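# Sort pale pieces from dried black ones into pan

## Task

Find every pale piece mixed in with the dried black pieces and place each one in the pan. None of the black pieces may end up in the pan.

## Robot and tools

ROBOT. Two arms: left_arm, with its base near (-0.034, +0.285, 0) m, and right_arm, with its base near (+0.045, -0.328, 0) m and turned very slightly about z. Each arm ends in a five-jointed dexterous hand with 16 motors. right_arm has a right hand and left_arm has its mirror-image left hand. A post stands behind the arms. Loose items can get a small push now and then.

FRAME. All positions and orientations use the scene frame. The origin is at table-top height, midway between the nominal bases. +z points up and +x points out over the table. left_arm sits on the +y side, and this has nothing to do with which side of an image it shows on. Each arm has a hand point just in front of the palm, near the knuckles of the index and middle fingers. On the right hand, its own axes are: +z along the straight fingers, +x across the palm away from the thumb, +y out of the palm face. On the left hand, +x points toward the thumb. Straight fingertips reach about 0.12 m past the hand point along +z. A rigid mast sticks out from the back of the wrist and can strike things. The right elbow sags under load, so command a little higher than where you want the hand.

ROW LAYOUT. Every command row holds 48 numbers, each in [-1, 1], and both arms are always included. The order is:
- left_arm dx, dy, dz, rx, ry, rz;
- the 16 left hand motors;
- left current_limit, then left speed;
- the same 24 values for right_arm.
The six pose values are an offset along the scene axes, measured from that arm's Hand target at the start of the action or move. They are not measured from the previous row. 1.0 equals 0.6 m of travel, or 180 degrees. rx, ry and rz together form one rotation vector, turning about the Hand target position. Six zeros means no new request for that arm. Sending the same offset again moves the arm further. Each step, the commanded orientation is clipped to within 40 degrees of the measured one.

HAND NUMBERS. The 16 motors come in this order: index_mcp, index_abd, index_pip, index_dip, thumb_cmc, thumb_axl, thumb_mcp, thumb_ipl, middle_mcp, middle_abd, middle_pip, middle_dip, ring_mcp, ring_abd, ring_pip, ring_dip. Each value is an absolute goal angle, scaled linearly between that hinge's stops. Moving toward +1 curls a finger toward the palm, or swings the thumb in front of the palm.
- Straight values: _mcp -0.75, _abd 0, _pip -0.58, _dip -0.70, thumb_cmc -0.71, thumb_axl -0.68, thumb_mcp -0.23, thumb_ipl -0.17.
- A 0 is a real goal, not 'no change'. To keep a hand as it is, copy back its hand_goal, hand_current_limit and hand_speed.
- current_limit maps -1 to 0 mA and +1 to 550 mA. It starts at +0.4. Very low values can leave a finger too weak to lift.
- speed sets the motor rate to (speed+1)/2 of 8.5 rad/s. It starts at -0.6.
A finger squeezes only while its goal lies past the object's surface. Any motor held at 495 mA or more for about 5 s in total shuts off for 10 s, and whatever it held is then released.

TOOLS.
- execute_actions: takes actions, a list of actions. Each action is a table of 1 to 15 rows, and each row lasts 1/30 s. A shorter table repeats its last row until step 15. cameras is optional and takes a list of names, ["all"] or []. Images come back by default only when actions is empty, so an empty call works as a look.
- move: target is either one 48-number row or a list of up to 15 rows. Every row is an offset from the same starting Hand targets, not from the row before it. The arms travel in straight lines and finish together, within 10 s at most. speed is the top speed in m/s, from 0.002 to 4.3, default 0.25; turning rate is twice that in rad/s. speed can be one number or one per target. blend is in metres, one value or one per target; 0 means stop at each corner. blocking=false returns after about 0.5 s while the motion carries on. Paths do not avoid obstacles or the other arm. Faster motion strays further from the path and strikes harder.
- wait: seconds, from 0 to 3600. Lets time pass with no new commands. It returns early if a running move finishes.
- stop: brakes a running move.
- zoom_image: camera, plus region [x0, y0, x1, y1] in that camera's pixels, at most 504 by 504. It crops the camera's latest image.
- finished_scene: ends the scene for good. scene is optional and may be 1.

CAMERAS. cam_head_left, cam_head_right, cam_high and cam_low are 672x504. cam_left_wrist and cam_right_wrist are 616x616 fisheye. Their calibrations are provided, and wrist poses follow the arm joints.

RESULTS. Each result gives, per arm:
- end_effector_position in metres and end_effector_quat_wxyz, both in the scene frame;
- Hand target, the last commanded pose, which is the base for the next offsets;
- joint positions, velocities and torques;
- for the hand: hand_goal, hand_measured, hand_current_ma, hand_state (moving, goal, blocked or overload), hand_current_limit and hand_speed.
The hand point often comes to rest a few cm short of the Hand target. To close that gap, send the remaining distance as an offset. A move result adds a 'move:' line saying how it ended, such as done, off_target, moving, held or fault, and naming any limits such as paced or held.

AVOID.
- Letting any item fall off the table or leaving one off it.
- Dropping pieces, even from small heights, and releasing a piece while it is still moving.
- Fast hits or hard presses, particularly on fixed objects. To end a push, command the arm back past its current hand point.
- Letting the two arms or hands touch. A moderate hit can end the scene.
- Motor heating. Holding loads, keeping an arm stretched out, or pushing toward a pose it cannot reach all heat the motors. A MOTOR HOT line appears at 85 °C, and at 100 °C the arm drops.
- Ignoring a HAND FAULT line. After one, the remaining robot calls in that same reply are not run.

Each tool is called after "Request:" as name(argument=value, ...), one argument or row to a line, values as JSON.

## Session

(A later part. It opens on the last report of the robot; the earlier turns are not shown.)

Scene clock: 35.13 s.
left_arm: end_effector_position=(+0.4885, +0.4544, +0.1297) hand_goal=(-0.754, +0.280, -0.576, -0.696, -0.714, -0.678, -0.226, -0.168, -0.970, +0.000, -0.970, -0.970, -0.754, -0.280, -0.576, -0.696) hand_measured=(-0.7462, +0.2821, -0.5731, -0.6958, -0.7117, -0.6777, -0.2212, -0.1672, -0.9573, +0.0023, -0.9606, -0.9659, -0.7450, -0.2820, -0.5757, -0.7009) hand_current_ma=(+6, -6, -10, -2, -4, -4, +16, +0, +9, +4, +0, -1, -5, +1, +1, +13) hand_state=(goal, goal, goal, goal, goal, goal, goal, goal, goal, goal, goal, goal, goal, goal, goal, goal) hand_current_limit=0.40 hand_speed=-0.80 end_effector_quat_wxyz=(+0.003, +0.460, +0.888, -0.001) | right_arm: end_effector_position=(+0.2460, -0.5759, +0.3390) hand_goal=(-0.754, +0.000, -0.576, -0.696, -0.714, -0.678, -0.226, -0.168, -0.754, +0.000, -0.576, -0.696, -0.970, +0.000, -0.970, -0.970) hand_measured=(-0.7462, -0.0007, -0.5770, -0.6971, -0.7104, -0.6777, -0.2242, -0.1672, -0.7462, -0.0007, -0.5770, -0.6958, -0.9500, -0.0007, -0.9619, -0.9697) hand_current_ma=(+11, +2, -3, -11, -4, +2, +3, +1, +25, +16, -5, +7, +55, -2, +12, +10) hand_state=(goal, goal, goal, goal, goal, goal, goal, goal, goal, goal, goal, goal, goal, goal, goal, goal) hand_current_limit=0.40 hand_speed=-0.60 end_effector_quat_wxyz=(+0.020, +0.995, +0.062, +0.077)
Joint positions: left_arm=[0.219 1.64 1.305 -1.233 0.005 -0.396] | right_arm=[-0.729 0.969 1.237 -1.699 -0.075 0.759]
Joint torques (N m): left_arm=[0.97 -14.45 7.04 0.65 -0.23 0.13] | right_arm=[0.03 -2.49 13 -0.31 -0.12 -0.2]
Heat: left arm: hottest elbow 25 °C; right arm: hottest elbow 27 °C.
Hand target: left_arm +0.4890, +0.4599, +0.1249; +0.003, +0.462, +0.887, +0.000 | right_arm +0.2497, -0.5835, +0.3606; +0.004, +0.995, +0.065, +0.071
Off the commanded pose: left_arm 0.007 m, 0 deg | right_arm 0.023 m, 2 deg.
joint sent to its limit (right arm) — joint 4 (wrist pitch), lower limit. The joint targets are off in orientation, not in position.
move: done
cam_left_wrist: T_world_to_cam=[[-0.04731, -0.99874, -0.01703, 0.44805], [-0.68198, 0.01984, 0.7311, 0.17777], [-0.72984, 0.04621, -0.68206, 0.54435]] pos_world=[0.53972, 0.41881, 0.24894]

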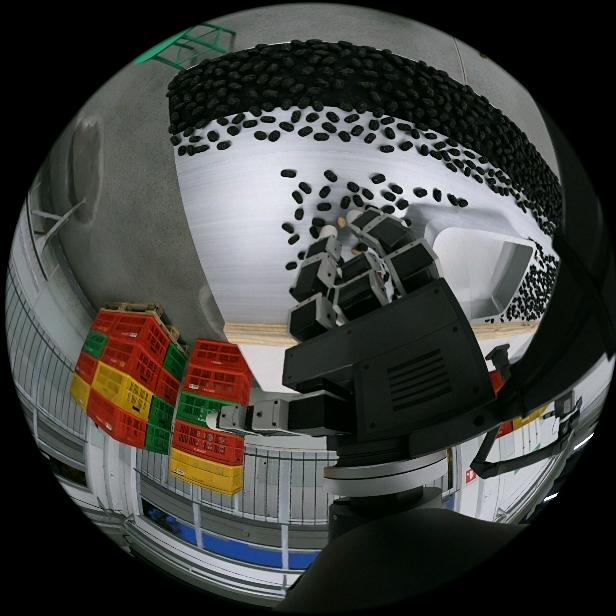

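Request:
move(
  target=[0,0,-0.006,0,0,0, -0.754,0.28,-0.576,-0.696,-0.714,-0.678,-0.226,-0.168,-0.97,0.0,-0.97,-0.97,-0.754,-0.28,-0.576,-0.696,0.4,-0.8, 0,0,0,0,0,0, -0.754,0,-0.576,-0.696,-0.714,-0.678,-0.226,-0.168,-0.754,0,-0.576,-0.696,-0.97,0,-0.97,-0.97,0.4,-0.6],
  speed=0.04,
)

Request:
move(
  target=[0,0,-0.004,0,0,0, -0.754,0.28,-0.576,-0.696,-0.714,-0.678,-0.226,-0.168,-0.97,0.0,-0.97,-0.97,-0.754,-0.28,-0.576,-0.696,0.4,-0.8, 0,0,0,0,0,0, -0.754,0,-0.576,-0.696,-0.714,-0.678,-0.226,-0.168,-0.754,0,-0.576,-0.696,-0.97,0,-0.97,-0.97,0.4,-0.6],
  speed=0.04,
  cameras=["cam_left_wrist"],
)

Request:
zoom_image(
  camera="cam_left_wrist",
  region=[310, 190, 370, 250],
)

Scene clock: 36.13 s.
left_arm: end_effector_position=(+0.4903, +0.4548, +0.1296) hand_goal=(-0.754, +0.280, -0.576, -0.696, -0.714, -0.678, -0.226, -0.168, -0.970, +0.000, -0.970, -0.970, -0.754, -0.280, -0.576, -0.696) hand_measured=(-0.7474, +0.2821, -0.5718, -0.6945, -0.7117, -0.6777, -0.2212, -0.1681, -0.9561, +0.0023, -0.9593, -0.9672, -0.7474, -0.2878, -0.5847, -0.6996) hand_current_ma=(+9, -1, -19, +1, -8, +3, +11, +1, +4, +9, +10, +2, -4, -3, -3, +7) hand_state=(goal, goal, goal, goal, goal, goal, goal, goal, goal, goal, goal, goal, goal, goal, goal, goal) hand_current_limit=0.40 hand_speed=-0.80 end_effector_quat_wxyz=(+0.006, +0.460, +0.888, +0.001) | right_arm: end_effector_position=(+0.2460, -0.5759, +0.3390) hand_goal=(-0.754, +0.000, -0.576, -0.696, -0.714, -0.678, -0.226, -0.168, -0.754, +0.000, -0.576, -0.696, -0.970, +0.000, -0.970, -0.970) hand_measured=(-0.7462, -0.0007, -0.5757, -0.6958, -0.7104, -0.6767, -0.2242, -0.1672, -0.7450, +0.0008, -0.5770, -0.6958, -0.9500, -0.0007, -0.9632, -0.9697) hand_current_ma=(+10, +0, +8, -13, +2, +0, -10, +15, +25, -10, -11, +8, +69, +4, +6, +12) hand_state=(goal, goal, goal, goal, goal, goal, goal, goal, goal, goal, goal, goal, goal, goal, goal, goal) hand_current_limit=0.40 hand_speed=-0.60 end_effector_quat_wxyz=(+0.020, +0.995, +0.062, +0.077)
Joint positions: left_arm=[0.219 1.641 1.305 -1.225 0.005 -0.396] | right_arm=[-0.729 0.969 1.237 -1.699 -0.075 0.759]
Joint torques (N m): left_arm=[0.97 -14.21 6.63 0.7 -0.23 0.12] | right_arm=[0.03 -2.49 12.98 -0.32 -0.13 -0.2]
Heat: left arm: hottest elbow 25 °C; right arm: hottest elbow 27 °C.
Hand target: left_arm +0.4889, +0.4599, +0.1212; +0.003, +0.461, +0.887, +0.000 | right_arm +0.2497, -0.5835, +0.3606; +0.004, +0.995, +0.065, +0.071
Off the commanded pose: left_arm 0.010 m, 0 deg | right_arm 0.023 m, 2 deg.
joint sent to its limit (right arm) — joint 4 (wrist pitch), lower limit. The joint targets are off in orientation, not in position.
move: done

Scene clock: 36.63 s.
left_arm: end_effector_position=(+0.4906, +0.4551, +0.1292) hand_goal=(-0.754, +0.280, -0.576, -0.696, -0.714, -0.678, -0.226, -0.168, -0.970, +0.000, -0.970, -0.970, -0.754, -0.280, -0.576, -0.696) hand_measured=(-0.7450, +0.2821, -0.5770, -0.7034, -0.7117, -0.6777, -0.2212, -0.1672, -0.9573, +0.0023, -0.9606, -0.9672, -0.7535, -0.2908, -0.5859, -0.7009) hand_current_ma=(+15, +4, -10, -3, -4, -1, +8, +10, +13, +5, +7, +1, -1, -9, -6, +10) hand_state=(goal, goal, goal, goal, goal, goal, goal, goal, goal, goal, goal, goal, goal, goal, goal, goal) hand_current_limit=0.40 hand_speed=-0.80 end_effector_quat_wxyz=(+0.006, +0.460, +0.888, +0.002) | right_arm: end_effector_position=(+0.2460, -0.5759, +0.3390) hand_goal=(-0.754, +0.000, -0.576, -0.696, -0.714, -0.678, -0.226, -0.168, -0.754, +0.000, -0.576, -0.696, -0.970, +0.000, -0.970, -0.970) hand_measured=(-0.7474, +0.0008, -0.5757, -0.6958, -0.7104, -0.6767, -0.2242, -0.1672, -0.7450, +0.0008, -0.5770, -0.6958, -0.9500, +0.0008, -0.9619, -0.9697) hand_current_ma=(+0, -1, +4, -10, +13, -15, +2, +2, +11, +1, +4, +10, +55, +8, -1, +10) hand_state=(goal, goal, goal, goal, goal, goal, goal, goal, goal, goal, goal, goal, goal, goal, goal, goal) hand_current_limit=0.40 hand_speed=-0.60 end_effector_quat_wxyz=(+0.020, +0.995, +0.062, +0.077)
Joint positions: left_arm=[0.219 1.641 1.304 -1.222 0.005 -0.396] | right_arm=[-0.729 0.969 1.237 -1.699 -0.075 0.759]
Joint torques (N m): left_arm=[0.91 -14.1 6.45 0.8 -0.23 0.13] | right_arm=[0.03 -2.43 12.98 -0.32 -0.12 -0.2]
Heat: left arm: hottest elbow 25 °C; right arm: hottest elbow 27 °C.
Hand target: left_arm +0.4888, +0.4598, +0.1187; +0.003, +0.462, +0.887, +0.000 | right_arm +0.2497, -0.5835, +0.3606; +0.004, +0.995, +0.065, +0.071
Off the commanded pose: left_arm 0.012 m, 0 deg | right_arm 0.023 m, 2 deg.
joint sent to its limit (right arm) — joint 4 (wrist pitch), lower limit. The joint targets are off in orientation, not in position.
move: off_target (left_arm)
cam_left_wrist: T_world_to_cam=[[-0.04671, -0.99872, -0.01919, 0.44872], [-0.68798, 0.01824, 0.7255, 0.1839], [-0.72423, 0.0471, -0.68795, 0.54313]] pos_world=[0.54083, 0.41921, 0.24884]

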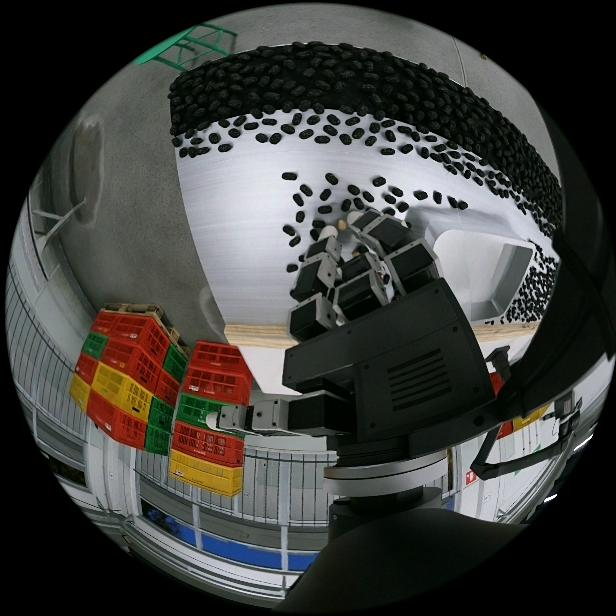

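Scaled by 8.400 from the camera's image (finer frame: 880x880).

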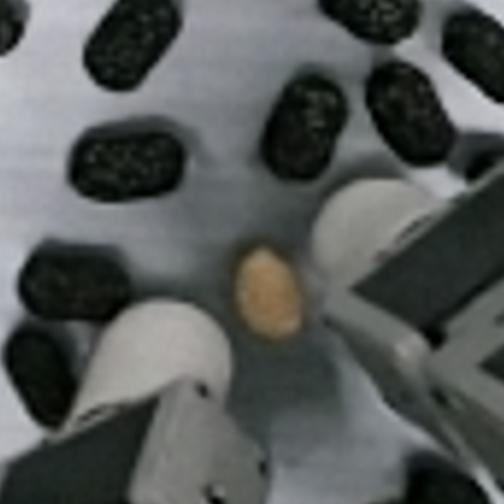

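Request:
move(
  target=[
    [-0.004,-0.002,0.012,0,0,0, -0.754,0.28,-0.576,-0.696,-0.714,-0.678,-0.226,-0.168,-0.97,0.0,-0.97,-0.97,-0.754,-0.28,-0.576,-0.696,0.4,-0.8, 0,0,0,0,0,0, -0.754,0,-0.576,-0.696,-0.714,-0.678,-0.226,-0.168,-0.754,0,-0.576,-0.696,-0.97,0,-0.97,-0.97,0.4,-0.6],
    [-0.006,-0.003,0.002,0,0,0, -0.754,0.28,-0.576,-0.696,-0.714,-0.678,-0.226,-0.168,-0.97,0.0,-0.97,-0.97,-0.754,-0.28,-0.576,-0.696,0.4,-0.8, 0,0,0,0,0,0, -0.754,0,-0.576,-0.696,-0.714,-0.678,-0.226,-0.168,-0.754,0,-0.576,-0.696,-0.97,0,-0.97,-0.97,0.4,-0.6],
  ],
  speed=0.04,
  cameras=["cam_left_wrist"],
)

Request:
zoom_image(
  camera="cam_left_wrist",
  region=[310, 190, 370, 250],
)

Scene clock: 38.27 s.
left_arm: end_effector_position=(+0.4903, +0.4550, +0.1288) hand_goal=(-0.754, +0.280, -0.576, -0.696, -0.714, -0.678, -0.226, -0.168, -0.970, +0.000, -0.970, -0.970, -0.754, -0.280, -0.576, -0.696) hand_measured=(-0.7462, +0.2821, -0.5744, -0.7022, -0.7117, -0.6777, -0.2222, -0.1681, -0.9561, +0.0023, -0.9619, -0.9659, -0.7523, -0.2908, -0.5847, -0.6996) hand_current_ma=(+7, +3, -1, -3, -9, -1, +5, +2, +6, +3, +4, +4, -5, +0, -3, +2) hand_state=(goal, goal, goal, goal, goal, goal, goal, goal, goal, goal, goal, goal, goal, goal, goal, goal) hand_current_limit=0.40 hand_speed=-0.80 end_effector_quat_wxyz=(+0.006, +0.460, +0.888, +0.002) | right_arm: end_effector_position=(+0.2460, -0.5759, +0.3390) hand_goal=(-0.754, +0.000, -0.576, -0.696, -0.714, -0.678, -0.226, -0.168, -0.754, +0.000, -0.576, -0.696, -0.970, +0.000, -0.970, -0.970) hand_measured=(-0.7474, -0.0007, -0.5770, -0.6958, -0.7104, -0.6777, -0.2232, -0.1672, -0.7450, +0.0008, -0.5770, -0.6958, -0.9500, -0.0007, -0.9632, -0.9710) hand_current_ma=(+21, -6, -6, -20, -10, -10, +0, +2, +43, -3, -2, +2, +46, -13, +14, +2) hand_state=(goal, goal, goal, goal, goal, goal, goal, goal, goal, goal, goal, goal, goal, goal, goal, goal) hand_current_limit=0.40 hand_speed=-0.60 end_effector_quat_wxyz=(+0.020, +0.995, +0.062, +0.077)
Joint positions: left_arm=[0.219 1.641 1.303 -1.221 0.005 -0.396] | right_arm=[-0.729 0.969 1.237 -1.699 -0.075 0.759]
Joint torques (N m): left_arm=[0.73 -14.97 5.86 0.76 -0.24 0.1] | right_arm=[-0.03 -2.43 12.98 -0.34 -0.12 -0.21]
Heat: left arm: hottest elbow 25 °C; right arm: hottest elbow 27 °C.
Hand target: left_arm +0.4853, +0.4581, +0.1199; +0.003, +0.462, +0.887, +0.000 | right_arm +0.2497, -0.5835, +0.3606; +0.004, +0.995, +0.065, +0.071
Off the commanded pose: left_arm 0.011 m, 0 deg | right_arm 0.023 m, 2 deg.
joint sent to its limit (right arm) — joint 4 (wrist pitch), lower limit. The joint targets are off in orientation, not in position.
move: off_target (left_arm)
cam_left_wrist: T_world_to_cam=[[-0.04679, -0.99872, -0.0191, 0.44871], [-0.68766, 0.01834, 0.7258, 0.18384], [-0.72452, 0.0471, -0.68764, 0.54272]] pos_world=[0.54063, 0.41921, 0.24834]

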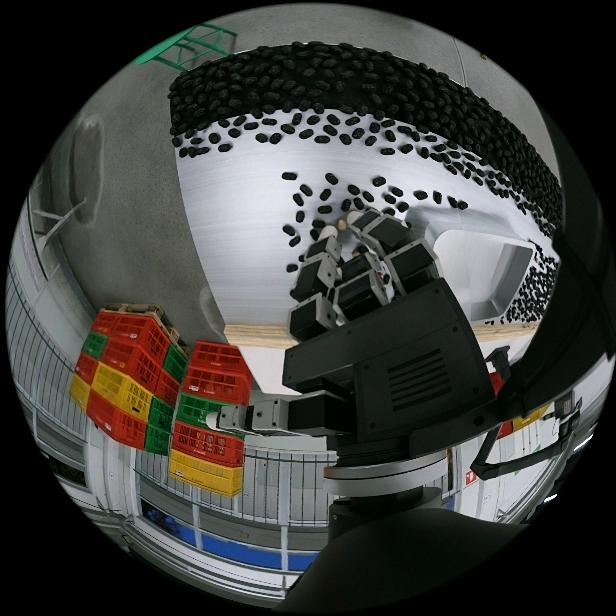

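Scaled by 8.400 from the camera's image (finer frame: 880x880).

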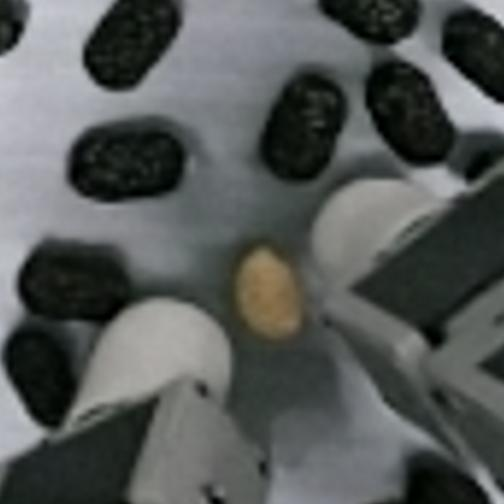

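Request:
move(
  target=[
    [0,0,0.0,0,0,0, -0.778,0.29,-0.576,-0.696,-0.714,-0.678,-0.226,-0.168,-0.97,0.0,-0.97,-0.97,-0.778,-0.29,-0.576,-0.696,0.4,-0.8, 0,0,0,0,0,0, -0.754,0,-0.576,-0.696,-0.714,-0.678,-0.226,-0.168,-0.754,0,-0.576,-0.696,-0.97,0,-0.97,-0.97,0.4,-0.6],
  ],
  speed=0.04,
  cameras=["cam_left_wrist"],
)

Request:
zoom_image(
  camera="cam_left_wrist",
  region=[310, 190, 370, 250],
)

Request:
move(
  target=[
    [0,0,-0.003,0,0,0, -0.778,0.42,-0.576,-0.696,-0.714,-0.678,-0.226,-0.168,-0.97,0.0,-0.97,-0.97,-0.778,-0.42,-0.576,-0.696,0.4,-0.9, 0,0,0,0,0,0, -0.754,0,-0.576,-0.696,-0.714,-0.678,-0.226,-0.168,-0.754,0,-0.576,-0.696,-0.97,0,-0.97,-0.97,0.4,-0.6],
  ],
  speed=0.04,
  cameras=["cam_left_wrist"],
)

Request:
zoom_image(
  camera="cam_left_wrist",
  region=[310, 190, 370, 250],
)

Scene clock: 38.97 s.
left_arm: end_effector_position=(+0.4908, +0.4551, +0.1289) hand_goal=(-0.778, +0.290, -0.576, -0.696, -0.714, -0.678, -0.226, -0.168, -0.970, +0.000, -0.970, -0.970, -0.778, -0.290, -0.576, -0.696) hand_measured=(-0.7571, +0.2836, -0.5718, -0.6958, -0.7129, -0.6777, -0.2212, -0.1681, -0.9573, +0.0023, -0.9593, -0.9672, -0.7667, -0.2908, -0.5757, -0.6932) hand_current_ma=(+16, +0, -8, -3, -10, -7, +7, +5, +16, +6, -2, +1, +5, -8, +10, +4) hand_state=(blocked, goal, goal, goal, goal, goal, goal, goal, goal, goal, goal, goal, goal, goal, goal, goal) hand_current_limit=0.40 hand_speed=-0.80 end_effector_quat_wxyz=(+0.007, +0.460, +0.888, +0.002) | right_arm: end_effector_position=(+0.2460, -0.5759, +0.3390) hand_goal=(-0.754, +0.000, -0.576, -0.696, -0.714, -0.678, -0.226, -0.168, -0.754, +0.000, -0.576, -0.696, -0.970, +0.000, -0.970, -0.970) hand_measured=(-0.7474, -0.0007, -0.5782, -0.6958, -0.7092, -0.6777, -0.2232, -0.1672, -0.7450, +0.0008, -0.5770, -0.6958, -0.9500, -0.0007, -0.9632, -0.9697) hand_current_ma=(+29, -3, -5, -4, +6, -10, +16, -7, +8, -8, -8, +11, +47, +4, +5, +7) hand_state=(goal, goal, goal, goal, goal, goal, goal, goal, goal, goal, goal, goal, goal, goal, goal, goal) hand_current_limit=0.40 hand_speed=-0.60 end_effector_quat_wxyz=(+0.020, +0.995, +0.062, +0.077)
Joint positions: left_arm=[0.219 1.641 1.303 -1.219 0.005 -0.396] | right_arm=[-0.729 0.969 1.237 -1.699 -0.075 0.759]
Joint torques (N m): left_arm=[0.73 -14.97 5.86 0.69 -0.23 0.11] | right_arm=[0.03 -2.49 12.98 -0.31 -0.12 -0.21]
Heat: left arm: hottest elbow 25 °C; right arm: hottest elbow 27 °C.
Hand target: left_arm +0.4852, +0.4580, +0.1198; +0.003, +0.462, +0.887, +0.000 | right_arm +0.2497, -0.5835, +0.3606; +0.004, +0.995, +0.065, +0.071
Off the commanded pose: left_arm 0.011 m, 1 deg | right_arm 0.023 m, 2 deg.
joint sent to its limit (right arm) — joint 4 (wrist pitch), lower limit. The joint targets are off in orientation, not in position.
move: done
cam_left_wrist: T_world_to_cam=[[-0.04677, -0.99871, -0.01961, 0.44894], [-0.68901, 0.01804, 0.72453, 0.18493], [-0.72324, 0.0474, -0.68897, 0.54258]] pos_world=[0.54083, 0.41931, 0.24863]

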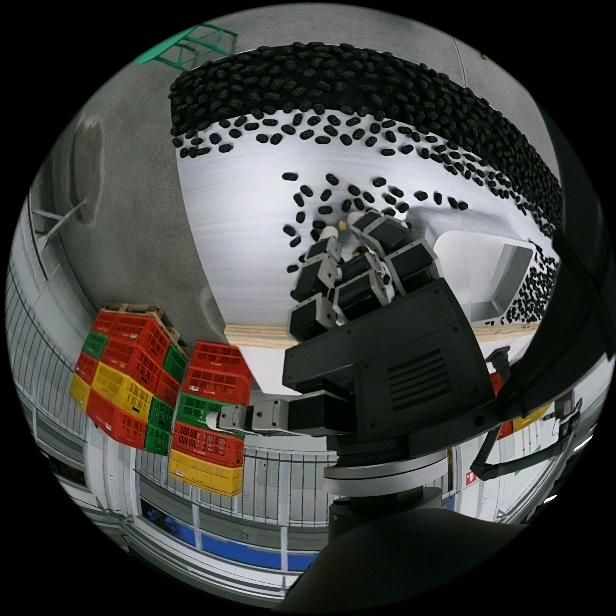

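Scaled by 8.400 from the camera's image (finer frame: 880x880).

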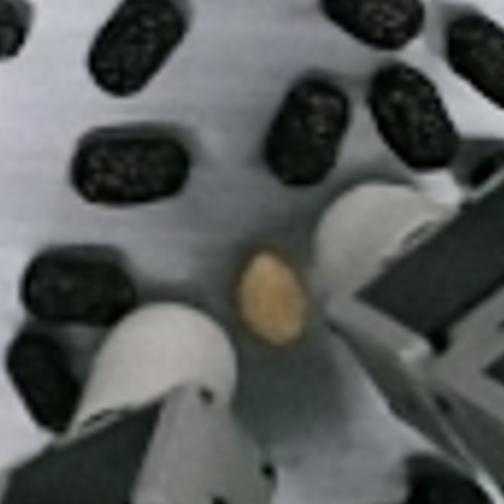

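Scene clock: 39.70 s.
left_arm: end_effector_position=(+0.4889, +0.4579, +0.1275) hand_goal=(-0.778, +0.420, -0.576, -0.696, -0.714, -0.678, -0.226, -0.168, -0.970, +0.000, -0.970, -0.970, -0.778, -0.420, -0.576, -0.696) hand_measured=(-0.7631, +0.3451, -0.5731, -0.7022, -0.7117, -0.6767, -0.2203, -0.1681, -0.9585, -0.0080, -0.9606, -0.9672, -0.7643, -0.3626, -0.5744, -0.6920) hand_current_ma=(+15, -18, -7, +1, -5, +2, +14, +6, +13, +10, +0, +1, -11, +11, +4, +10) hand_state=(goal, blocked, goal, goal, goal, goal, goal, goal, goal, goal, goal, goal, goal, blocked, goal, goal) hand_current_limit=0.40 hand_speed=-0.90 end_effector_quat_wxyz=(+0.005, +0.458, +0.889, +0.005) | right_arm: end_effector_position=(+0.2460, -0.5759, +0.3390) hand_goal=(-0.754, +0.000, -0.576, -0.696, -0.714, -0.678, -0.226, -0.168, -0.754, +0.000, -0.576, -0.696, -0.970, +0.000, -0.970, -0.970) hand_measured=(-0.7462, -0.0007, -0.5770, -0.6958, -0.7104, -0.6767, -0.2242, -0.1681, -0.7462, -0.0007, -0.5770, -0.6958, -0.9512, -0.0007, -0.9619, -0.9697) hand_current_ma=(+9, -6, +3, -2, -2, +8, -2, -7, +37, -5, -4, -5, +60, -7, +12, +7) hand_state=(goal, goal, goal, goal, goal, goal, goal, goal, goal, goal, goal, goal, goal, goal, goal, goal) hand_current_limit=0.40 hand_speed=-0.60 end_effector_quat_wxyz=(+0.020, +0.995, +0.062, +0.077)
Joint positions: left_arm=[0.223 1.64 1.296 -1.213 -0.002 -0.396] | right_arm=[-0.729 0.969 1.237 -1.699 -0.075 0.759]
Joint torques (N m): left_arm=[0.44 -14.68 6 0.73 0.07 0.09] | right_arm=[0.03 -2.43 12.97 -0.34 -0.12 -0.2]
Heat: left arm: hottest elbow 25 °C; right arm: hottest elbow 27 °C.
Hand target: left_arm +0.4853, +0.4581, +0.1183; +0.003, +0.461, +0.887, +0.000 | right_arm +0.2497, -0.5835, +0.3606; +0.004, +0.995, +0.065, +0.071
Off the commanded pose: left_arm 0.010 m, 1 deg | right_arm 0.023 m, 2 deg.
joint sent to its limit (right arm) — joint 4 (wrist pitch), lower limit. The joint targets are off in orientation, not in position.
move: done
cam_left_wrist: T_world_to_cam=[[-0.04327, -0.99871, -0.0267, 0.4508], [-0.6882, 0.01043, 0.72545, 0.1877], [-0.72423, 0.04976, -0.68776, 0.53939]] pos_world=[0.53933, 0.42141, 0.24683]

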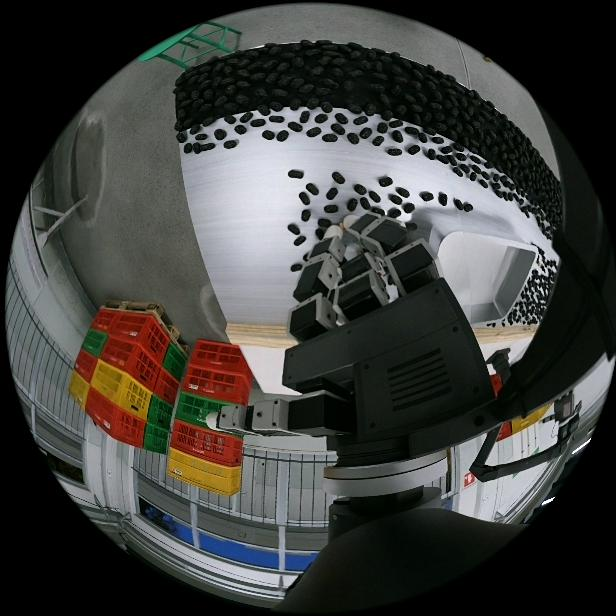

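Scaled by 8.400 from the camera's image (finer frame: 880x880).

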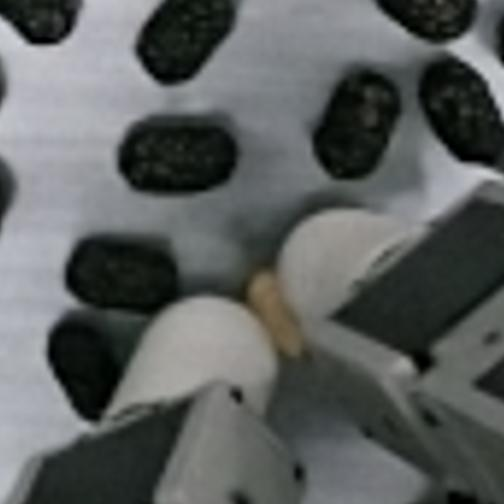

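Request:
move(
  target=[
    [0,0,0,0,0,0, -0.778,0.55,-0.576,-0.696,-0.714,-0.678,-0.226,-0.168,-0.97,0.0,-0.97,-0.97,-0.778,-0.55,-0.576,-0.696,0.4,-0.9, 0,0,0,0,0,0, -0.754,0,-0.576,-0.696,-0.714,-0.678,-0.226,-0.168,-0.754,0,-0.576,-0.696,-0.97,0,-0.97,-0.97,0.4,-0.6],
  ],
  speed=0.04,
  cameras=["cam_left_wrist"],
)

Request:
zoom_image(
  camera="cam_left_wrist",
  region=[310, 190, 370, 250],
)

Scene clock: 40.37 s.
left_arm: end_effector_position=(+0.4889, +0.4579, +0.1275) hand_goal=(-0.778, +0.550, -0.576, -0.696, -0.714, -0.678, -0.226, -0.168, -0.970, +0.000, -0.970, -0.970, -0.778, -0.550, -0.576, -0.696) hand_measured=(-0.7655, +0.3480, -0.5718, -0.7022, -0.7129, -0.6767, -0.2212, -0.1681, -0.9585, -0.0095, -0.9606, -0.9672, -0.7655, -0.3655, -0.5718, -0.6907) hand_current_ma=(+12, -106, -1, +1, -4, -1, +5, +4, +13, +5, -6, +3, +6, +91, +3, +3) hand_state=(goal, blocked, goal, goal, goal, goal, goal, goal, goal, goal, goal, goal, goal, blocked, goal, goal) hand_current_limit=0.40 hand_speed=-0.90 end_effector_quat_wxyz=(+0.005, +0.458, +0.889, +0.005) | right_arm: end_effector_position=(+0.2460, -0.5759, +0.3390) hand_goal=(-0.754, +0.000, -0.576, -0.696, -0.714, -0.678, -0.226, -0.168, -0.754, +0.000, -0.576, -0.696, -0.970, +0.000, -0.970, -0.970) hand_measured=(-0.7474, -0.0007, -0.5770, -0.6958, -0.7104, -0.6777, -0.2242, -0.1681, -0.7450, -0.0007, -0.5770, -0.6958, -0.9500, -0.0007, -0.9632, -0.9697) hand_current_ma=(+31, +5, +5, -20, -7, -11, -4, +10, +30, +12, -3, +14, +68, -5, +1, -1) hand_state=(goal, goal, goal, goal, goal, goal, goal, goal, goal, goal, goal, goal, goal, goal, goal, goal) hand_current_limit=0.40 hand_speed=-0.60 end_effector_quat_wxyz=(+0.020, +0.995, +0.062, +0.077)
Joint positions: left_arm=[0.223 1.64 1.296 -1.213 -0.002 -0.396] | right_arm=[-0.729 0.969 1.237 -1.699 -0.075 0.759]
Joint torques (N m): left_arm=[0.44 -14.74 6.06 0.66 0.07 0.11] | right_arm=[0.09 -2.49 12.98 -0.31 -0.12 -0.21]
Heat: left arm: hottest elbow 25 °C; right arm: hottest elbow 27 °C.
Hand target: left_arm +0.4852, +0.4581, +0.1183; +0.003, +0.461, +0.887, +0.000 | right_arm +0.2497, -0.5835, +0.3606; +0.004, +0.995, +0.065, +0.071
Off the commanded pose: left_arm 0.010 m, 1 deg | right_arm 0.023 m, 2 deg.
joint sent to its limit (right arm) — joint 4 (wrist pitch), lower limit. The joint targets are off in orientation, not in position.
move: done
cam_left_wrist: T_world_to_cam=[[-0.04327, -0.99871, -0.0267, 0.4508], [-0.6882, 0.01043, 0.72545, 0.1877], [-0.72423, 0.04976, -0.68776, 0.53939]] pos_world=[0.53933, 0.42141, 0.24683]

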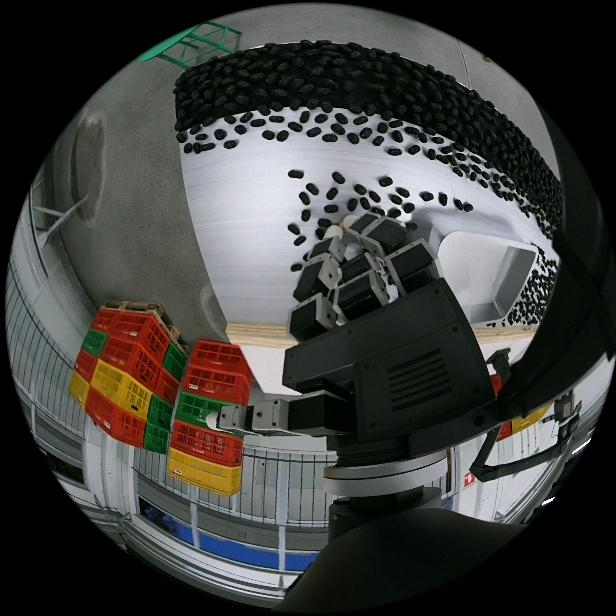

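Scaled by 8.400 from the camera's image (finer frame: 880x880).

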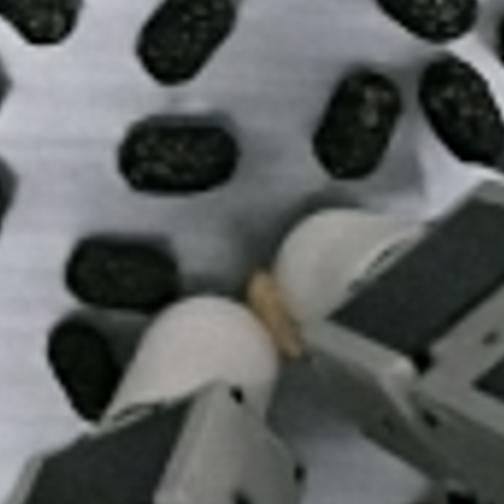

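Request:
move(
  target=[
    [0,0,0.06,0,0,0, -0.778,0.55,-0.576,-0.696,-0.714,-0.678,-0.226,-0.168,-0.97,0.0,-0.97,-0.97,-0.778,-0.55,-0.576,-0.696,0.4,-0.9, 0,0,0,0,0,0, -0.754,0,-0.576,-0.696,-0.714,-0.678,-0.226,-0.168,-0.754,0,-0.576,-0.696,-0.97,0,-0.97,-0.97,0.4,-0.6],
  ],
  speed=0.05,
  cameras=["cam_left_wrist"],
)

Request:
zoom_image(
  camera="cam_left_wrist",
  region=[310, 190, 370, 250],
)

Scene clock: 41.67 s.
left_arm: end_effector_position=(+0.4728, +0.4540, +0.1266) hand_goal=(-0.778, +0.550, -0.576, -0.696, -0.714, -0.678, -0.226, -0.168, -0.970, +0.000, -0.970, -0.970, -0.778, -0.550, -0.576, -0.696) hand_measured=(-0.7667, +0.3744, -0.5705, -0.7022, -0.7117, -0.6767, -0.2212, -0.1681, -0.9621, +0.0008, -0.9619, -0.9672, -0.7535, -0.3889, -0.5641, -0.6907) hand_current_ma=(+9, -82, -10, +7, +1, -4, +7, +10, +6, +10, +1, -2, +3, +74, +3, +1) hand_state=(goal, blocked, goal, goal, goal, goal, goal, goal, goal, goal, goal, goal, blocked, blocked, goal, goal) hand_current_limit=0.40 hand_speed=-0.90 end_effector_quat_wxyz=(-0.018, +0.458, +0.889, -0.014) | right_arm: end_effector_position=(+0.2460, -0.5759, +0.3390) hand_goal=(-0.754, +0.000, -0.576, -0.696, -0.714, -0.678, -0.226, -0.168, -0.754, +0.000, -0.576, -0.696, -0.970, +0.000, -0.970, -0.970) hand_measured=(-0.7474, -0.0007, -0.5757, -0.6958, -0.7092, -0.6777, -0.2242, -0.1681, -0.7450, +0.0008, -0.5770, -0.6958, -0.9500, -0.0007, -0.9632, -0.9697) hand_current_ma=(+12, -1, -16, -13, +1, +5, +1, +5, +19, +5, -9, +14, +40, +2, +11, +12) hand_state=(goal, goal, goal, goal, goal, goal, goal, goal, goal, goal, goal, goal, goal, goal, goal, goal) hand_current_limit=0.40 hand_speed=-0.60 end_effector_quat_wxyz=(+0.020, +0.995, +0.062, +0.077)
Joint positions: left_arm=[0.223 1.633 1.296 -1.28 -0.001 -0.396] | right_arm=[-0.729 0.969 1.237 -1.699 -0.075 0.759]
Joint torques (N m): left_arm=[0.44 -16.44 10.14 -0.4 -0.01 0.1] | right_arm=[0.09 -2.49 13 -0.32 -0.12 -0.21]
Heat: left arm: hottest elbow 25 °C; right arm: hottest elbow 28 °C.
Hand target: left_arm +0.4852, +0.4581, +0.1542; +0.003, +0.461, +0.887, +0.000 | right_arm +0.2497, -0.5835, +0.3606; +0.004, +0.995, +0.065, +0.071
Off the commanded pose: left_arm 0.031 m, 3 deg | right_arm 0.023 m, 2 deg.
joint sent to its limit (right arm) — joint 4 (wrist pitch), lower limit. The joint targets are off in orientation, not in position.
move: off_target (left_arm)
cam_left_wrist: T_world_to_cam=[[-0.04428, -0.99897, -0.00944, 0.44454], [-0.64492, 0.02137, 0.76395, 0.14695], [-0.76297, 0.03991, -0.6452, 0.54473]] pos_world=[0.53006, 0.4192, 0.24339]

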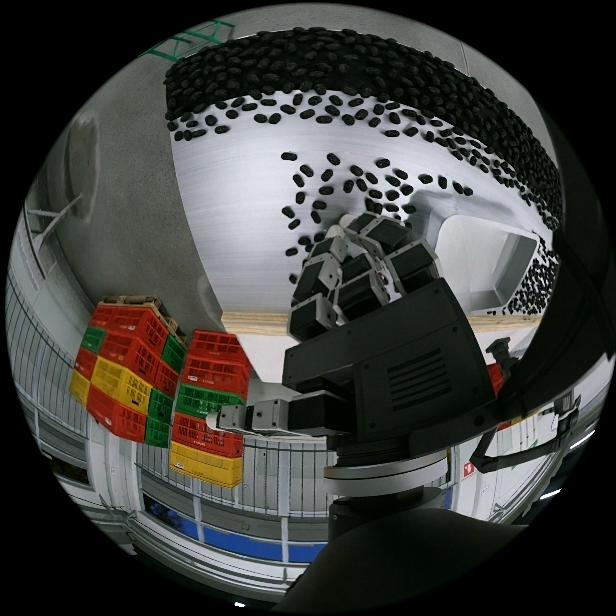

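Scaled by 8.400 from the camera's image (finer frame: 880x880).

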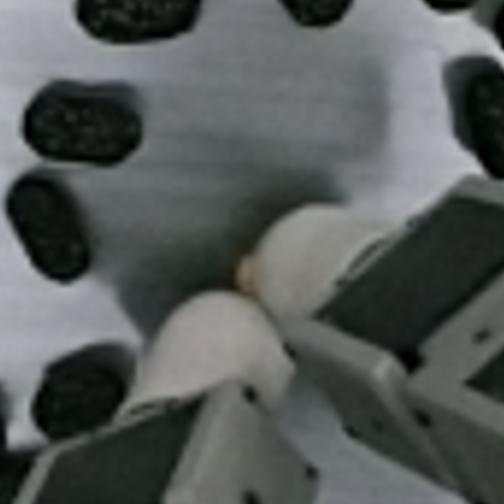

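Request:
move(
  target=[
    [0,0,0.04,0,0,0, -0.778,0.55,-0.576,-0.696,-0.714,-0.678,-0.226,-0.168,-0.97,0.0,-0.97,-0.97,-0.778,-0.55,-0.576,-0.696,0.4,-0.9, 0,0,0,0,0,0, -0.754,0,-0.576,-0.696,-0.714,-0.678,-0.226,-0.168,-0.754,0,-0.576,-0.696,-0.97,0,-0.97,-0.97,0.4,-0.6],
  ],
  speed=0.05,
  cameras=["cam_left_wrist"],
)

Request:
zoom_image(
  camera="cam_left_wrist",
  region=[290, 170, 390, 270],
)

Scene clock: 43.00 s.
left_arm: end_effector_position=(+0.4675, +0.4528, +0.1443) hand_goal=(-0.778, +0.550, -0.576, -0.696, -0.714, -0.678, -0.226, -0.168, -0.970, +0.000, -0.970, -0.970, -0.778, -0.550, -0.576, -0.696) hand_measured=(-0.7691, +0.3744, -0.5718, -0.7034, -0.7117, -0.6777, -0.2203, -0.1681, -0.9621, +0.0023, -0.9619, -0.9659, -0.7535, -0.3889, -0.5641, -0.6920) hand_current_ma=(+5, -79, -9, +4, -9, +3, +4, +3, +6, +9, +6, +2, +8, +74, +8, +5) hand_state=(goal, blocked, goal, goal, goal, goal, goal, goal, goal, goal, goal, goal, blocked, blocked, goal, goal) hand_current_limit=0.40 hand_speed=-0.90 end_effector_quat_wxyz=(-0.023, +0.458, +0.888, -0.019) | right_arm: end_effector_position=(+0.2460, -0.5759, +0.3390) hand_goal=(-0.754, +0.000, -0.576, -0.696, -0.714, -0.678, -0.226, -0.168, -0.754, +0.000, -0.576, -0.696, -0.970, +0.000, -0.970, -0.970) hand_measured=(-0.7474, -0.0007, -0.5770, -0.6958, -0.7117, -0.6777, -0.2242, -0.1681, -0.7450, -0.0007, -0.5770, -0.6958, -0.9488, +0.0008, -0.9619, -0.9684) hand_current_ma=(+31, -7, +6, -15, +6, -7, +15, +12, +44, -6, -6, +19, +42, -7, +11, +17) hand_state=(goal, goal, goal, goal, goal, goal, goal, goal, goal, goal, goal, goal, goal, goal, goal, goal) hand_current_limit=0.40 hand_speed=-0.60 end_effector_quat_wxyz=(+0.020, +0.995, +0.062, +0.077)
Joint positions: left_arm=[0.223 1.613 1.323 -1.341 -0.001 -0.396] | right_arm=[-0.729 0.969 1.237 -1.699 -0.075 0.759]
Joint torques (N m): left_arm=[0.44 -16.15 11.36 -0.35 -0.02 0.1] | right_arm=[0.09 -2.49 12.98 -0.31 -0.12 -0.21]
Heat: left arm: hottest elbow 26 °C; right arm: hottest elbow 28 °C.
Hand target: left_arm +0.4854, +0.4581, +0.1783; +0.003, +0.461, +0.887, +0.000 | right_arm +0.2497, -0.5835, +0.3606; +0.004, +0.995, +0.065, +0.071
Off the commanded pose: left_arm 0.039 m, 4 deg | right_arm 0.023 m, 2 deg.
joint sent to its limit (right arm) — joint 4 (wrist pitch), lower limit. The joint targets are off in orientation, not in position.
move: off_target (left_arm)
cam_left_wrist: T_world_to_cam=[[-0.04439, -0.999, -0.00569, 0.44282], [-0.6341, 0.02378, 0.77288, 0.12262], [-0.77197, 0.03792, -0.63452, 0.55563]] pos_world=[0.52635, 0.4184, 0.26031]

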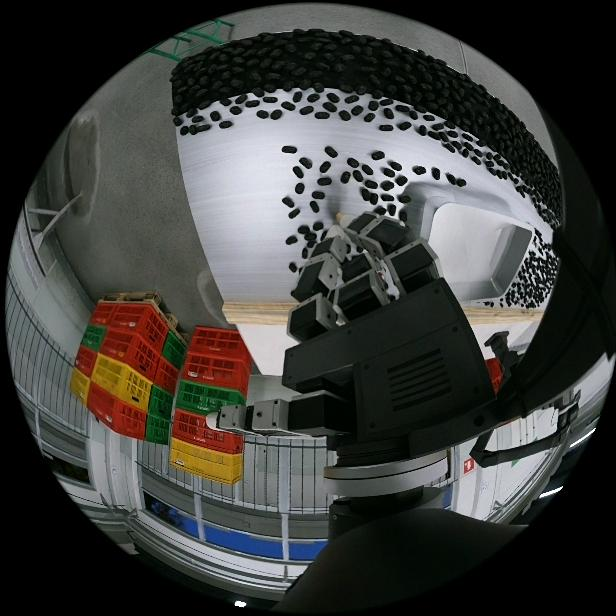

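Scaled by 5.040 from the camera's image (finer frame: 880x880).

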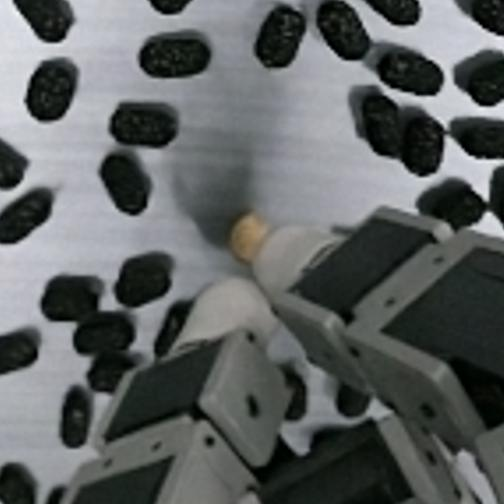

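Request:
move(
  target=[
    [0,0,0.05,0,0,0, -0.778,0.55,-0.576,-0.696,-0.714,-0.678,-0.226,-0.168,-0.97,0.0,-0.97,-0.97,-0.778,-0.55,-0.576,-0.696,0.4,-0.9, 0,0,0,0,0,0, -0.754,0,-0.576,-0.696,-0.714,-0.678,-0.226,-0.168,-0.754,0,-0.576,-0.696,-0.97,0,-0.97,-0.97,0.4,-0.6],
  ],
  speed=0.05,
  cameras=["cam_left_wrist","cam_high"],
)

Request:
zoom_image(
  camera="cam_left_wrist",
  region=[310, 190, 370, 250],
)

Request:
zoom_image(
  camera="cam_high",
  region=[150, 170, 250, 270],
)

Scene clock: 44.47 s.
left_arm: end_effector_position=(+0.4689, +0.4531, +0.1724) hand_goal=(-0.778, +0.550, -0.576, -0.696, -0.714, -0.678, -0.226, -0.168, -0.970, +0.000, -0.970, -0.970, -0.778, -0.550, -0.576, -0.696) hand_measured=(-0.7679, +0.3744, -0.5718, -0.7022, -0.7117, -0.6767, -0.2212, -0.1672, -0.9621, +0.0023, -0.9619, -0.9672, -0.7535, -0.3889, -0.5629, -0.6907) hand_current_ma=(+12, -89, -9, -2, -6, +8, +8, -6, +8, +13, +4, +3, +7, +74, +3, +1) hand_state=(goal, blocked, goal, goal, goal, goal, goal, goal, goal, goal, goal, goal, blocked, blocked, goal, goal) hand_current_limit=0.40 hand_speed=-0.90 end_effector_quat_wxyz=(-0.025, +0.458, +0.888, -0.020) | right_arm: end_effector_position=(+0.2460, -0.5759, +0.3390) hand_goal=(-0.754, +0.000, -0.576, -0.696, -0.714, -0.678, -0.226, -0.168, -0.754, +0.000, -0.576, -0.696, -0.970, +0.000, -0.970, -0.970) hand_measured=(-0.7462, -0.0007, -0.5770, -0.6958, -0.7104, -0.6777, -0.2242, -0.1681, -0.7450, -0.0007, -0.5770, -0.6958, -0.9500, +0.0008, -0.9632, -0.9684) hand_current_ma=(+31, -32, -13, -2, +3, -9, -3, +3, +19, +4, +0, -7, +66, +16, +12, +5) hand_state=(goal, goal, goal, goal, goal, goal, goal, goal, goal, goal, goal, goal, goal, goal, goal, goal) hand_current_limit=0.40 hand_speed=-0.60 end_effector_quat_wxyz=(+0.020, +0.995, +0.062, +0.077)
Joint positions: left_arm=[0.223 1.601 1.384 -1.418 -0.001 -0.396] | right_arm=[-0.729 0.969 1.237 -1.699 -0.075 0.759]
Joint torques (N m): left_arm=[0.44 -16.21 11.7 -0.46 -0.02 0.1] | right_arm=[0.09 -2.49 12.98 -0.32 -0.12 -0.21]
Heat: left arm: hottest elbow 26 °C; right arm: hottest elbow 28 °C.
Hand target: left_arm +0.4853, +0.4581, +0.2081; +0.003, +0.461, +0.887, +0.000 | right_arm +0.2497, -0.5835, +0.3606; +0.004, +0.995, +0.065, +0.071
Off the commanded pose: left_arm 0.040 m, 4 deg | right_arm 0.023 m, 2 deg.
joint sent to its limit (right arm) — joint 4 (wrist pitch), lower limit. The joint targets are off in orientation, not in position.
move: off_target (left_arm)
cam_left_wrist: T_world_to_cam=[[-0.04441, -0.999, -0.00476, 0.4432], [-0.6315, 0.02438, 0.775, 0.09995], [-0.77411, 0.03742, -0.63195, 0.5753]] pos_world=[0.52814, 0.41879, 0.28821]
Images, in order (width x height): cam_high 672x504, cam_left_wrist 616x616.

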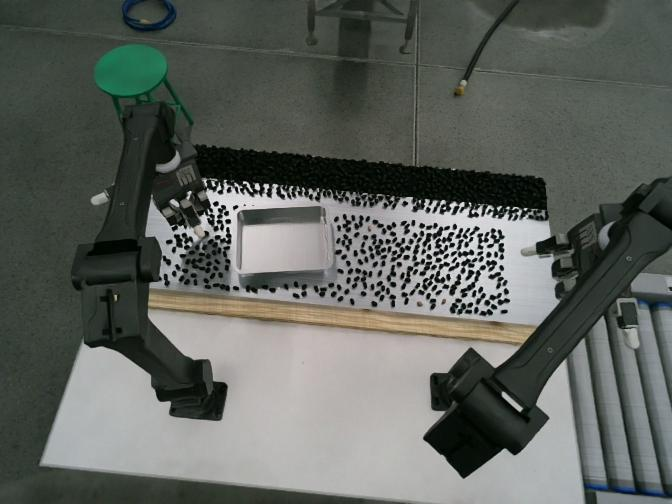

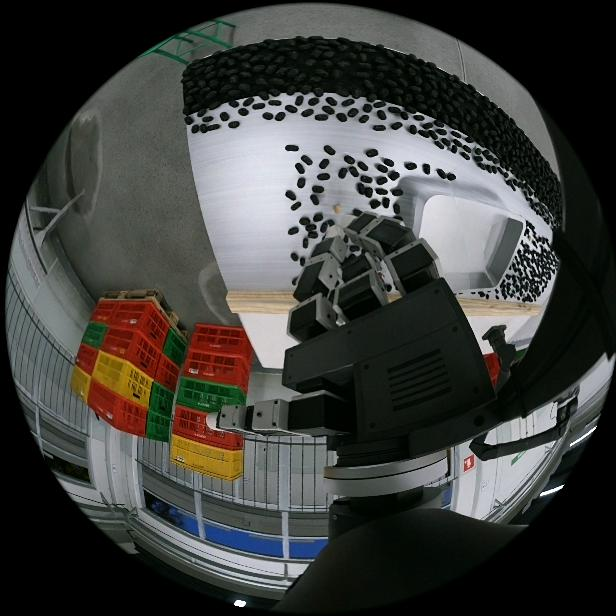

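Scaled by 8.400 from the camera's image (finer frame: 880x880).

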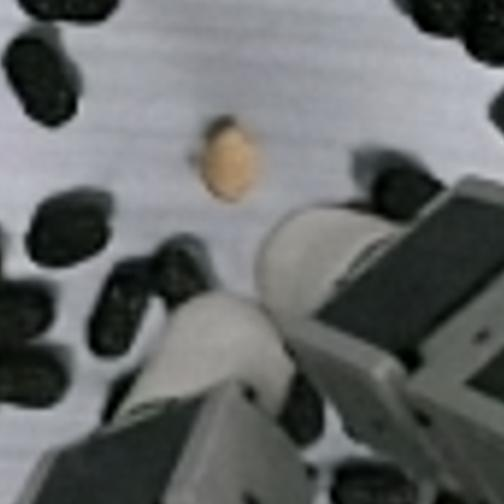

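Scaled by 5.040 from the camera's image (finer frame: 960x720).

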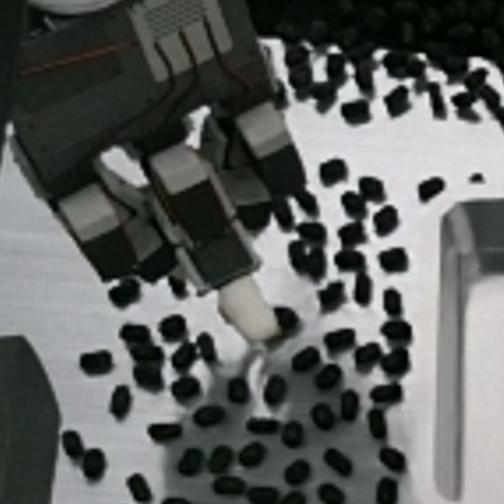

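Request:
move(
  target=[
    [-0.0422,-0.0033,-0.1043,0,0,0, -0.754,0.27,-0.576,-0.696,-0.714,-0.678,-0.226,-0.168,-0.97,0.0,-0.97,-0.97,-0.754,-0.27,-0.576,-0.696,0.4,-0.7, 0,0,0,0,0,0, -0.754,0,-0.576,-0.696,-0.714,-0.678,-0.226,-0.168,-0.754,0,-0.576,-0.696,-0.97,0,-0.97,-0.97,0.4,-0.6],
  ],
  speed=0.08,
  cameras=["cam_left_wrist"],
)

Request:
zoom_image(
  camera="cam_left_wrist",
  region=[290, 170, 390, 270],
)

Scene clock: 46.63 s.
left_arm: end_effector_position=(+0.4591, +0.4521, +0.1352) hand_goal=(-0.754, +0.270, -0.576, -0.696, -0.714, -0.678, -0.226, -0.168, -0.970, +0.000, -0.970, -0.970, -0.754, -0.270, -0.576, -0.696) hand_measured=(-0.7511, +0.2704, -0.5718, -0.6958, -0.7117, -0.6777, -0.2203, -0.1681, -0.9621, +0.0008, -0.9619, -0.9672, -0.7438, -0.2703, -0.5680, -0.6920) hand_current_ma=(+7, +4, -8, +2, -13, +5, +8, +12, +8, +6, +0, -2, -6, +4, +2, +15) hand_state=(goal, goal, goal, goal, goal, goal, goal, goal, goal, goal, goal, goal, goal, goal, goal, goal) hand_current_limit=0.40 hand_speed=-0.70 end_effector_quat_wxyz=(-0.011, +0.460, +0.888, -0.009) | right_arm: end_effector_position=(+0.2460, -0.5759, +0.3390) hand_goal=(-0.754, +0.000, -0.576, -0.696, -0.714, -0.678, -0.226, -0.168, -0.754, +0.000, -0.576, -0.696, -0.970, +0.000, -0.970, -0.970) hand_measured=(-0.7474, -0.0007, -0.5770, -0.6958, -0.7104, -0.6767, -0.2242, -0.1672, -0.7450, -0.0007, -0.5770, -0.6958, -0.9500, +0.0008, -0.9632, -0.9684) hand_current_ma=(+32, -4, +0, -5, +0, +5, +7, +6, +34, -14, -4, +6, +62, +6, +29, +6) hand_state=(goal, goal, goal, goal, goal, goal, goal, goal, goal, goal, goal, goal, goal, goal, goal, goal) hand_current_limit=0.40 hand_speed=-0.60 end_effector_quat_wxyz=(+0.020, +0.995, +0.062, +0.077)
Joint positions: left_arm=[0.226 1.58 1.253 -1.27 -0.001 -0.39] | right_arm=[-0.729 0.969 1.237 -1.699 -0.075 0.759]
Joint torques (N m): left_arm=[0.91 -15.91 7.1 0.57 -0.01 0.12] | right_arm=[0.03 -2.43 12.98 -0.32 -0.12 -0.21]
Heat: left arm: hottest elbow 26 °C; right arm: hottest elbow 28 °C.
Hand target: left_arm +0.4600, +0.4561, +0.1456; +0.003, +0.462, +0.887, +0.000 | right_arm +0.2497, -0.5835, +0.3606; +0.004, +0.995, +0.065, +0.071
Off the commanded pose: left_arm 0.011 m, 2 deg | right_arm 0.023 m, 2 deg.
joint sent to its limit (right arm) — joint 4 (wrist pitch), lower limit. The joint targets are off in orientation, not in position.
move: off_target (left_arm)
cam_left_wrist: T_world_to_cam=[[-0.0471, -0.99879, -0.01408, 0.44398], [-0.65848, 0.02045, 0.75232, 0.13983], [-0.75112, 0.04471, -0.65865, 0.534]] pos_world=[0.51408, 0.41671, 0.25277]

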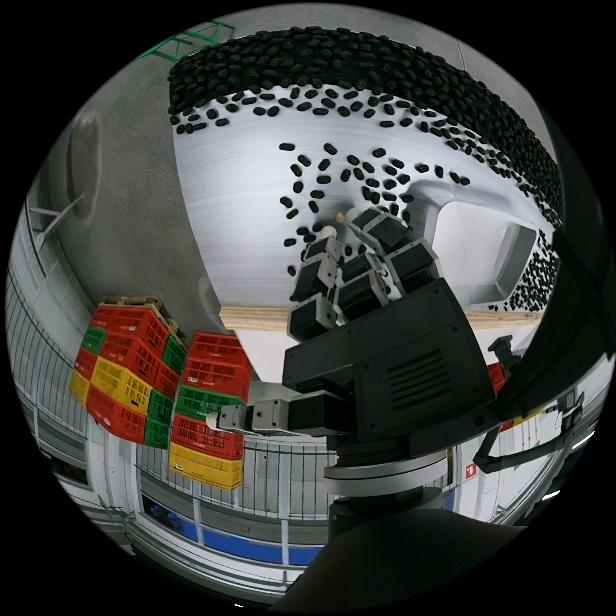

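Scaled by 5.040 from the camera's image (finer frame: 880x880).

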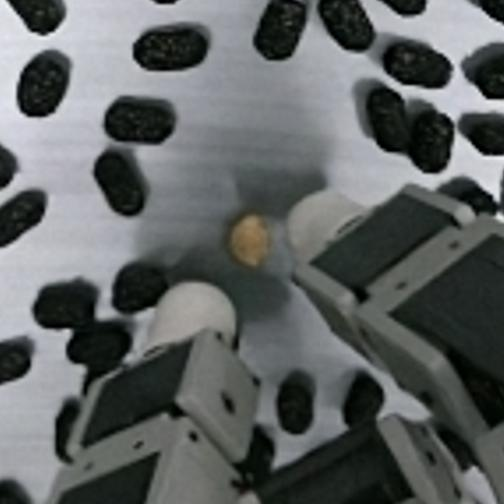

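Request:
move(
  target=[
    [0.0015,0.0015,-0.041,0,0,0, -0.754,0.28,-0.576,-0.696,-0.714,-0.678,-0.226,-0.168,-0.97,0.0,-0.97,-0.97,-0.754,-0.28,-0.576,-0.696,0.4,-0.7, 0,0,0,0,0,0, -0.754,0,-0.576,-0.696,-0.714,-0.678,-0.226,-0.168,-0.754,0,-0.576,-0.696,-0.97,0,-0.97,-0.97,0.4,-0.6],
  ],
  speed=0.05,
  cameras=["cam_left_wrist"],
)

Request:
zoom_image(
  camera="cam_left_wrist",
  region=[310, 190, 370, 250],
)

Scene clock: 47.67 s.
left_arm: end_effector_position=(+0.4630, +0.4533, +0.1280) hand_goal=(-0.754, +0.280, -0.576, -0.696, -0.714, -0.678, -0.226, -0.168, -0.970, +0.000, -0.970, -0.970, -0.754, -0.280, -0.576, -0.696) hand_measured=(-0.7619, +0.2689, -0.5821, -0.7022, -0.7117, -0.6777, -0.2212, -0.1672, -0.9621, -0.0007, -0.9619, -0.9659, -0.7595, -0.2908, -0.5808, -0.6996) hand_current_ma=(-4, +5, -8, +0, -5, +2, +13, +4, +9, +5, +6, +0, -3, +6, -3, +6) hand_state=(goal, goal, goal, goal, goal, goal, goal, goal, goal, goal, goal, goal, goal, goal, goal, goal) hand_current_limit=0.40 hand_speed=-0.70 end_effector_quat_wxyz=(+0.001, +0.460, +0.888, +0.000) | right_arm: end_effector_position=(+0.2460, -0.5759, +0.3390) hand_goal=(-0.754, +0.000, -0.576, -0.696, -0.714, -0.678, -0.226, -0.168, -0.754, +0.000, -0.576, -0.696, -0.970, +0.000, -0.970, -0.970) hand_measured=(-0.7474, +0.0008, -0.5770, -0.6958, -0.7104, -0.6777, -0.2242, -0.1672, -0.7450, +0.0008, -0.5770, -0.6958, -0.9500, +0.0008, -0.9632, -0.9697) hand_current_ma=(+30, -10, -13, +23, +12, -3, -2, -2, +16, +2, -12, +6, +58, +9, +4, +14) hand_state=(goal, goal, goal, goal, goal, goal, goal, goal, goal, goal, goal, goal, goal, goal, goal, goal) hand_current_limit=0.40 hand_speed=-0.60 end_effector_quat_wxyz=(+0.020, +0.995, +0.062, +0.077)
Joint positions: left_arm=[0.227 1.58 1.228 -1.217 0.002 -0.388] | right_arm=[-0.729 0.969 1.237 -1.699 -0.075 0.759]
Joint torques (N m): left_arm=[0.85 -14.04 6.05 1.02 -0.09 0.13] | right_arm=[0.15 -2.49 12.98 -0.32 -0.12 -0.21]
Heat: left arm: hottest elbow 26 °C; right arm: hottest elbow 28 °C.
Hand target: left_arm +0.4609, +0.4569, +0.1210; +0.003, +0.462, +0.887, +0.000 | right_arm +0.2497, -0.5835, +0.3606; +0.004, +0.995, +0.065, +0.071
Off the commanded pose: left_arm 0.008 m, 0 deg | right_arm 0.023 m, 2 deg.
joint sent to its limit (right arm) — joint 4 (wrist pitch), lower limit. The joint targets are off in orientation, not in position.
move: done
cam_left_wrist: T_world_to_cam=[[-0.04696, -0.9987, -0.01966, 0.44579], [-0.67979, 0.01753, 0.7332, 0.16138], [-0.73191, 0.04779, -0.67973, 0.52463]] pos_world=[0.51462, 0.41731, 0.24705]

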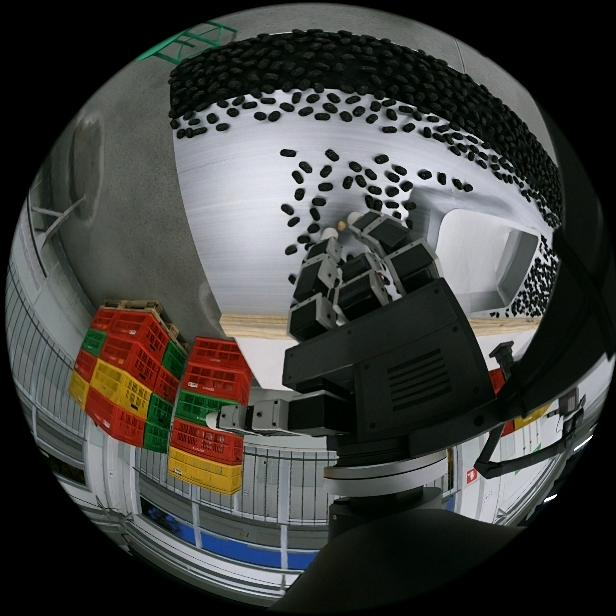

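Scaled by 8.400 from the camera's image (finer frame: 880x880).

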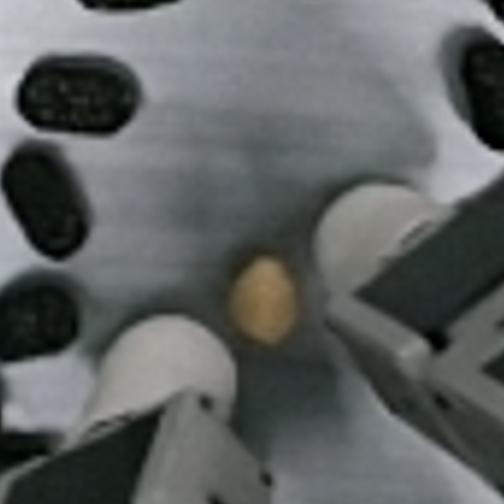

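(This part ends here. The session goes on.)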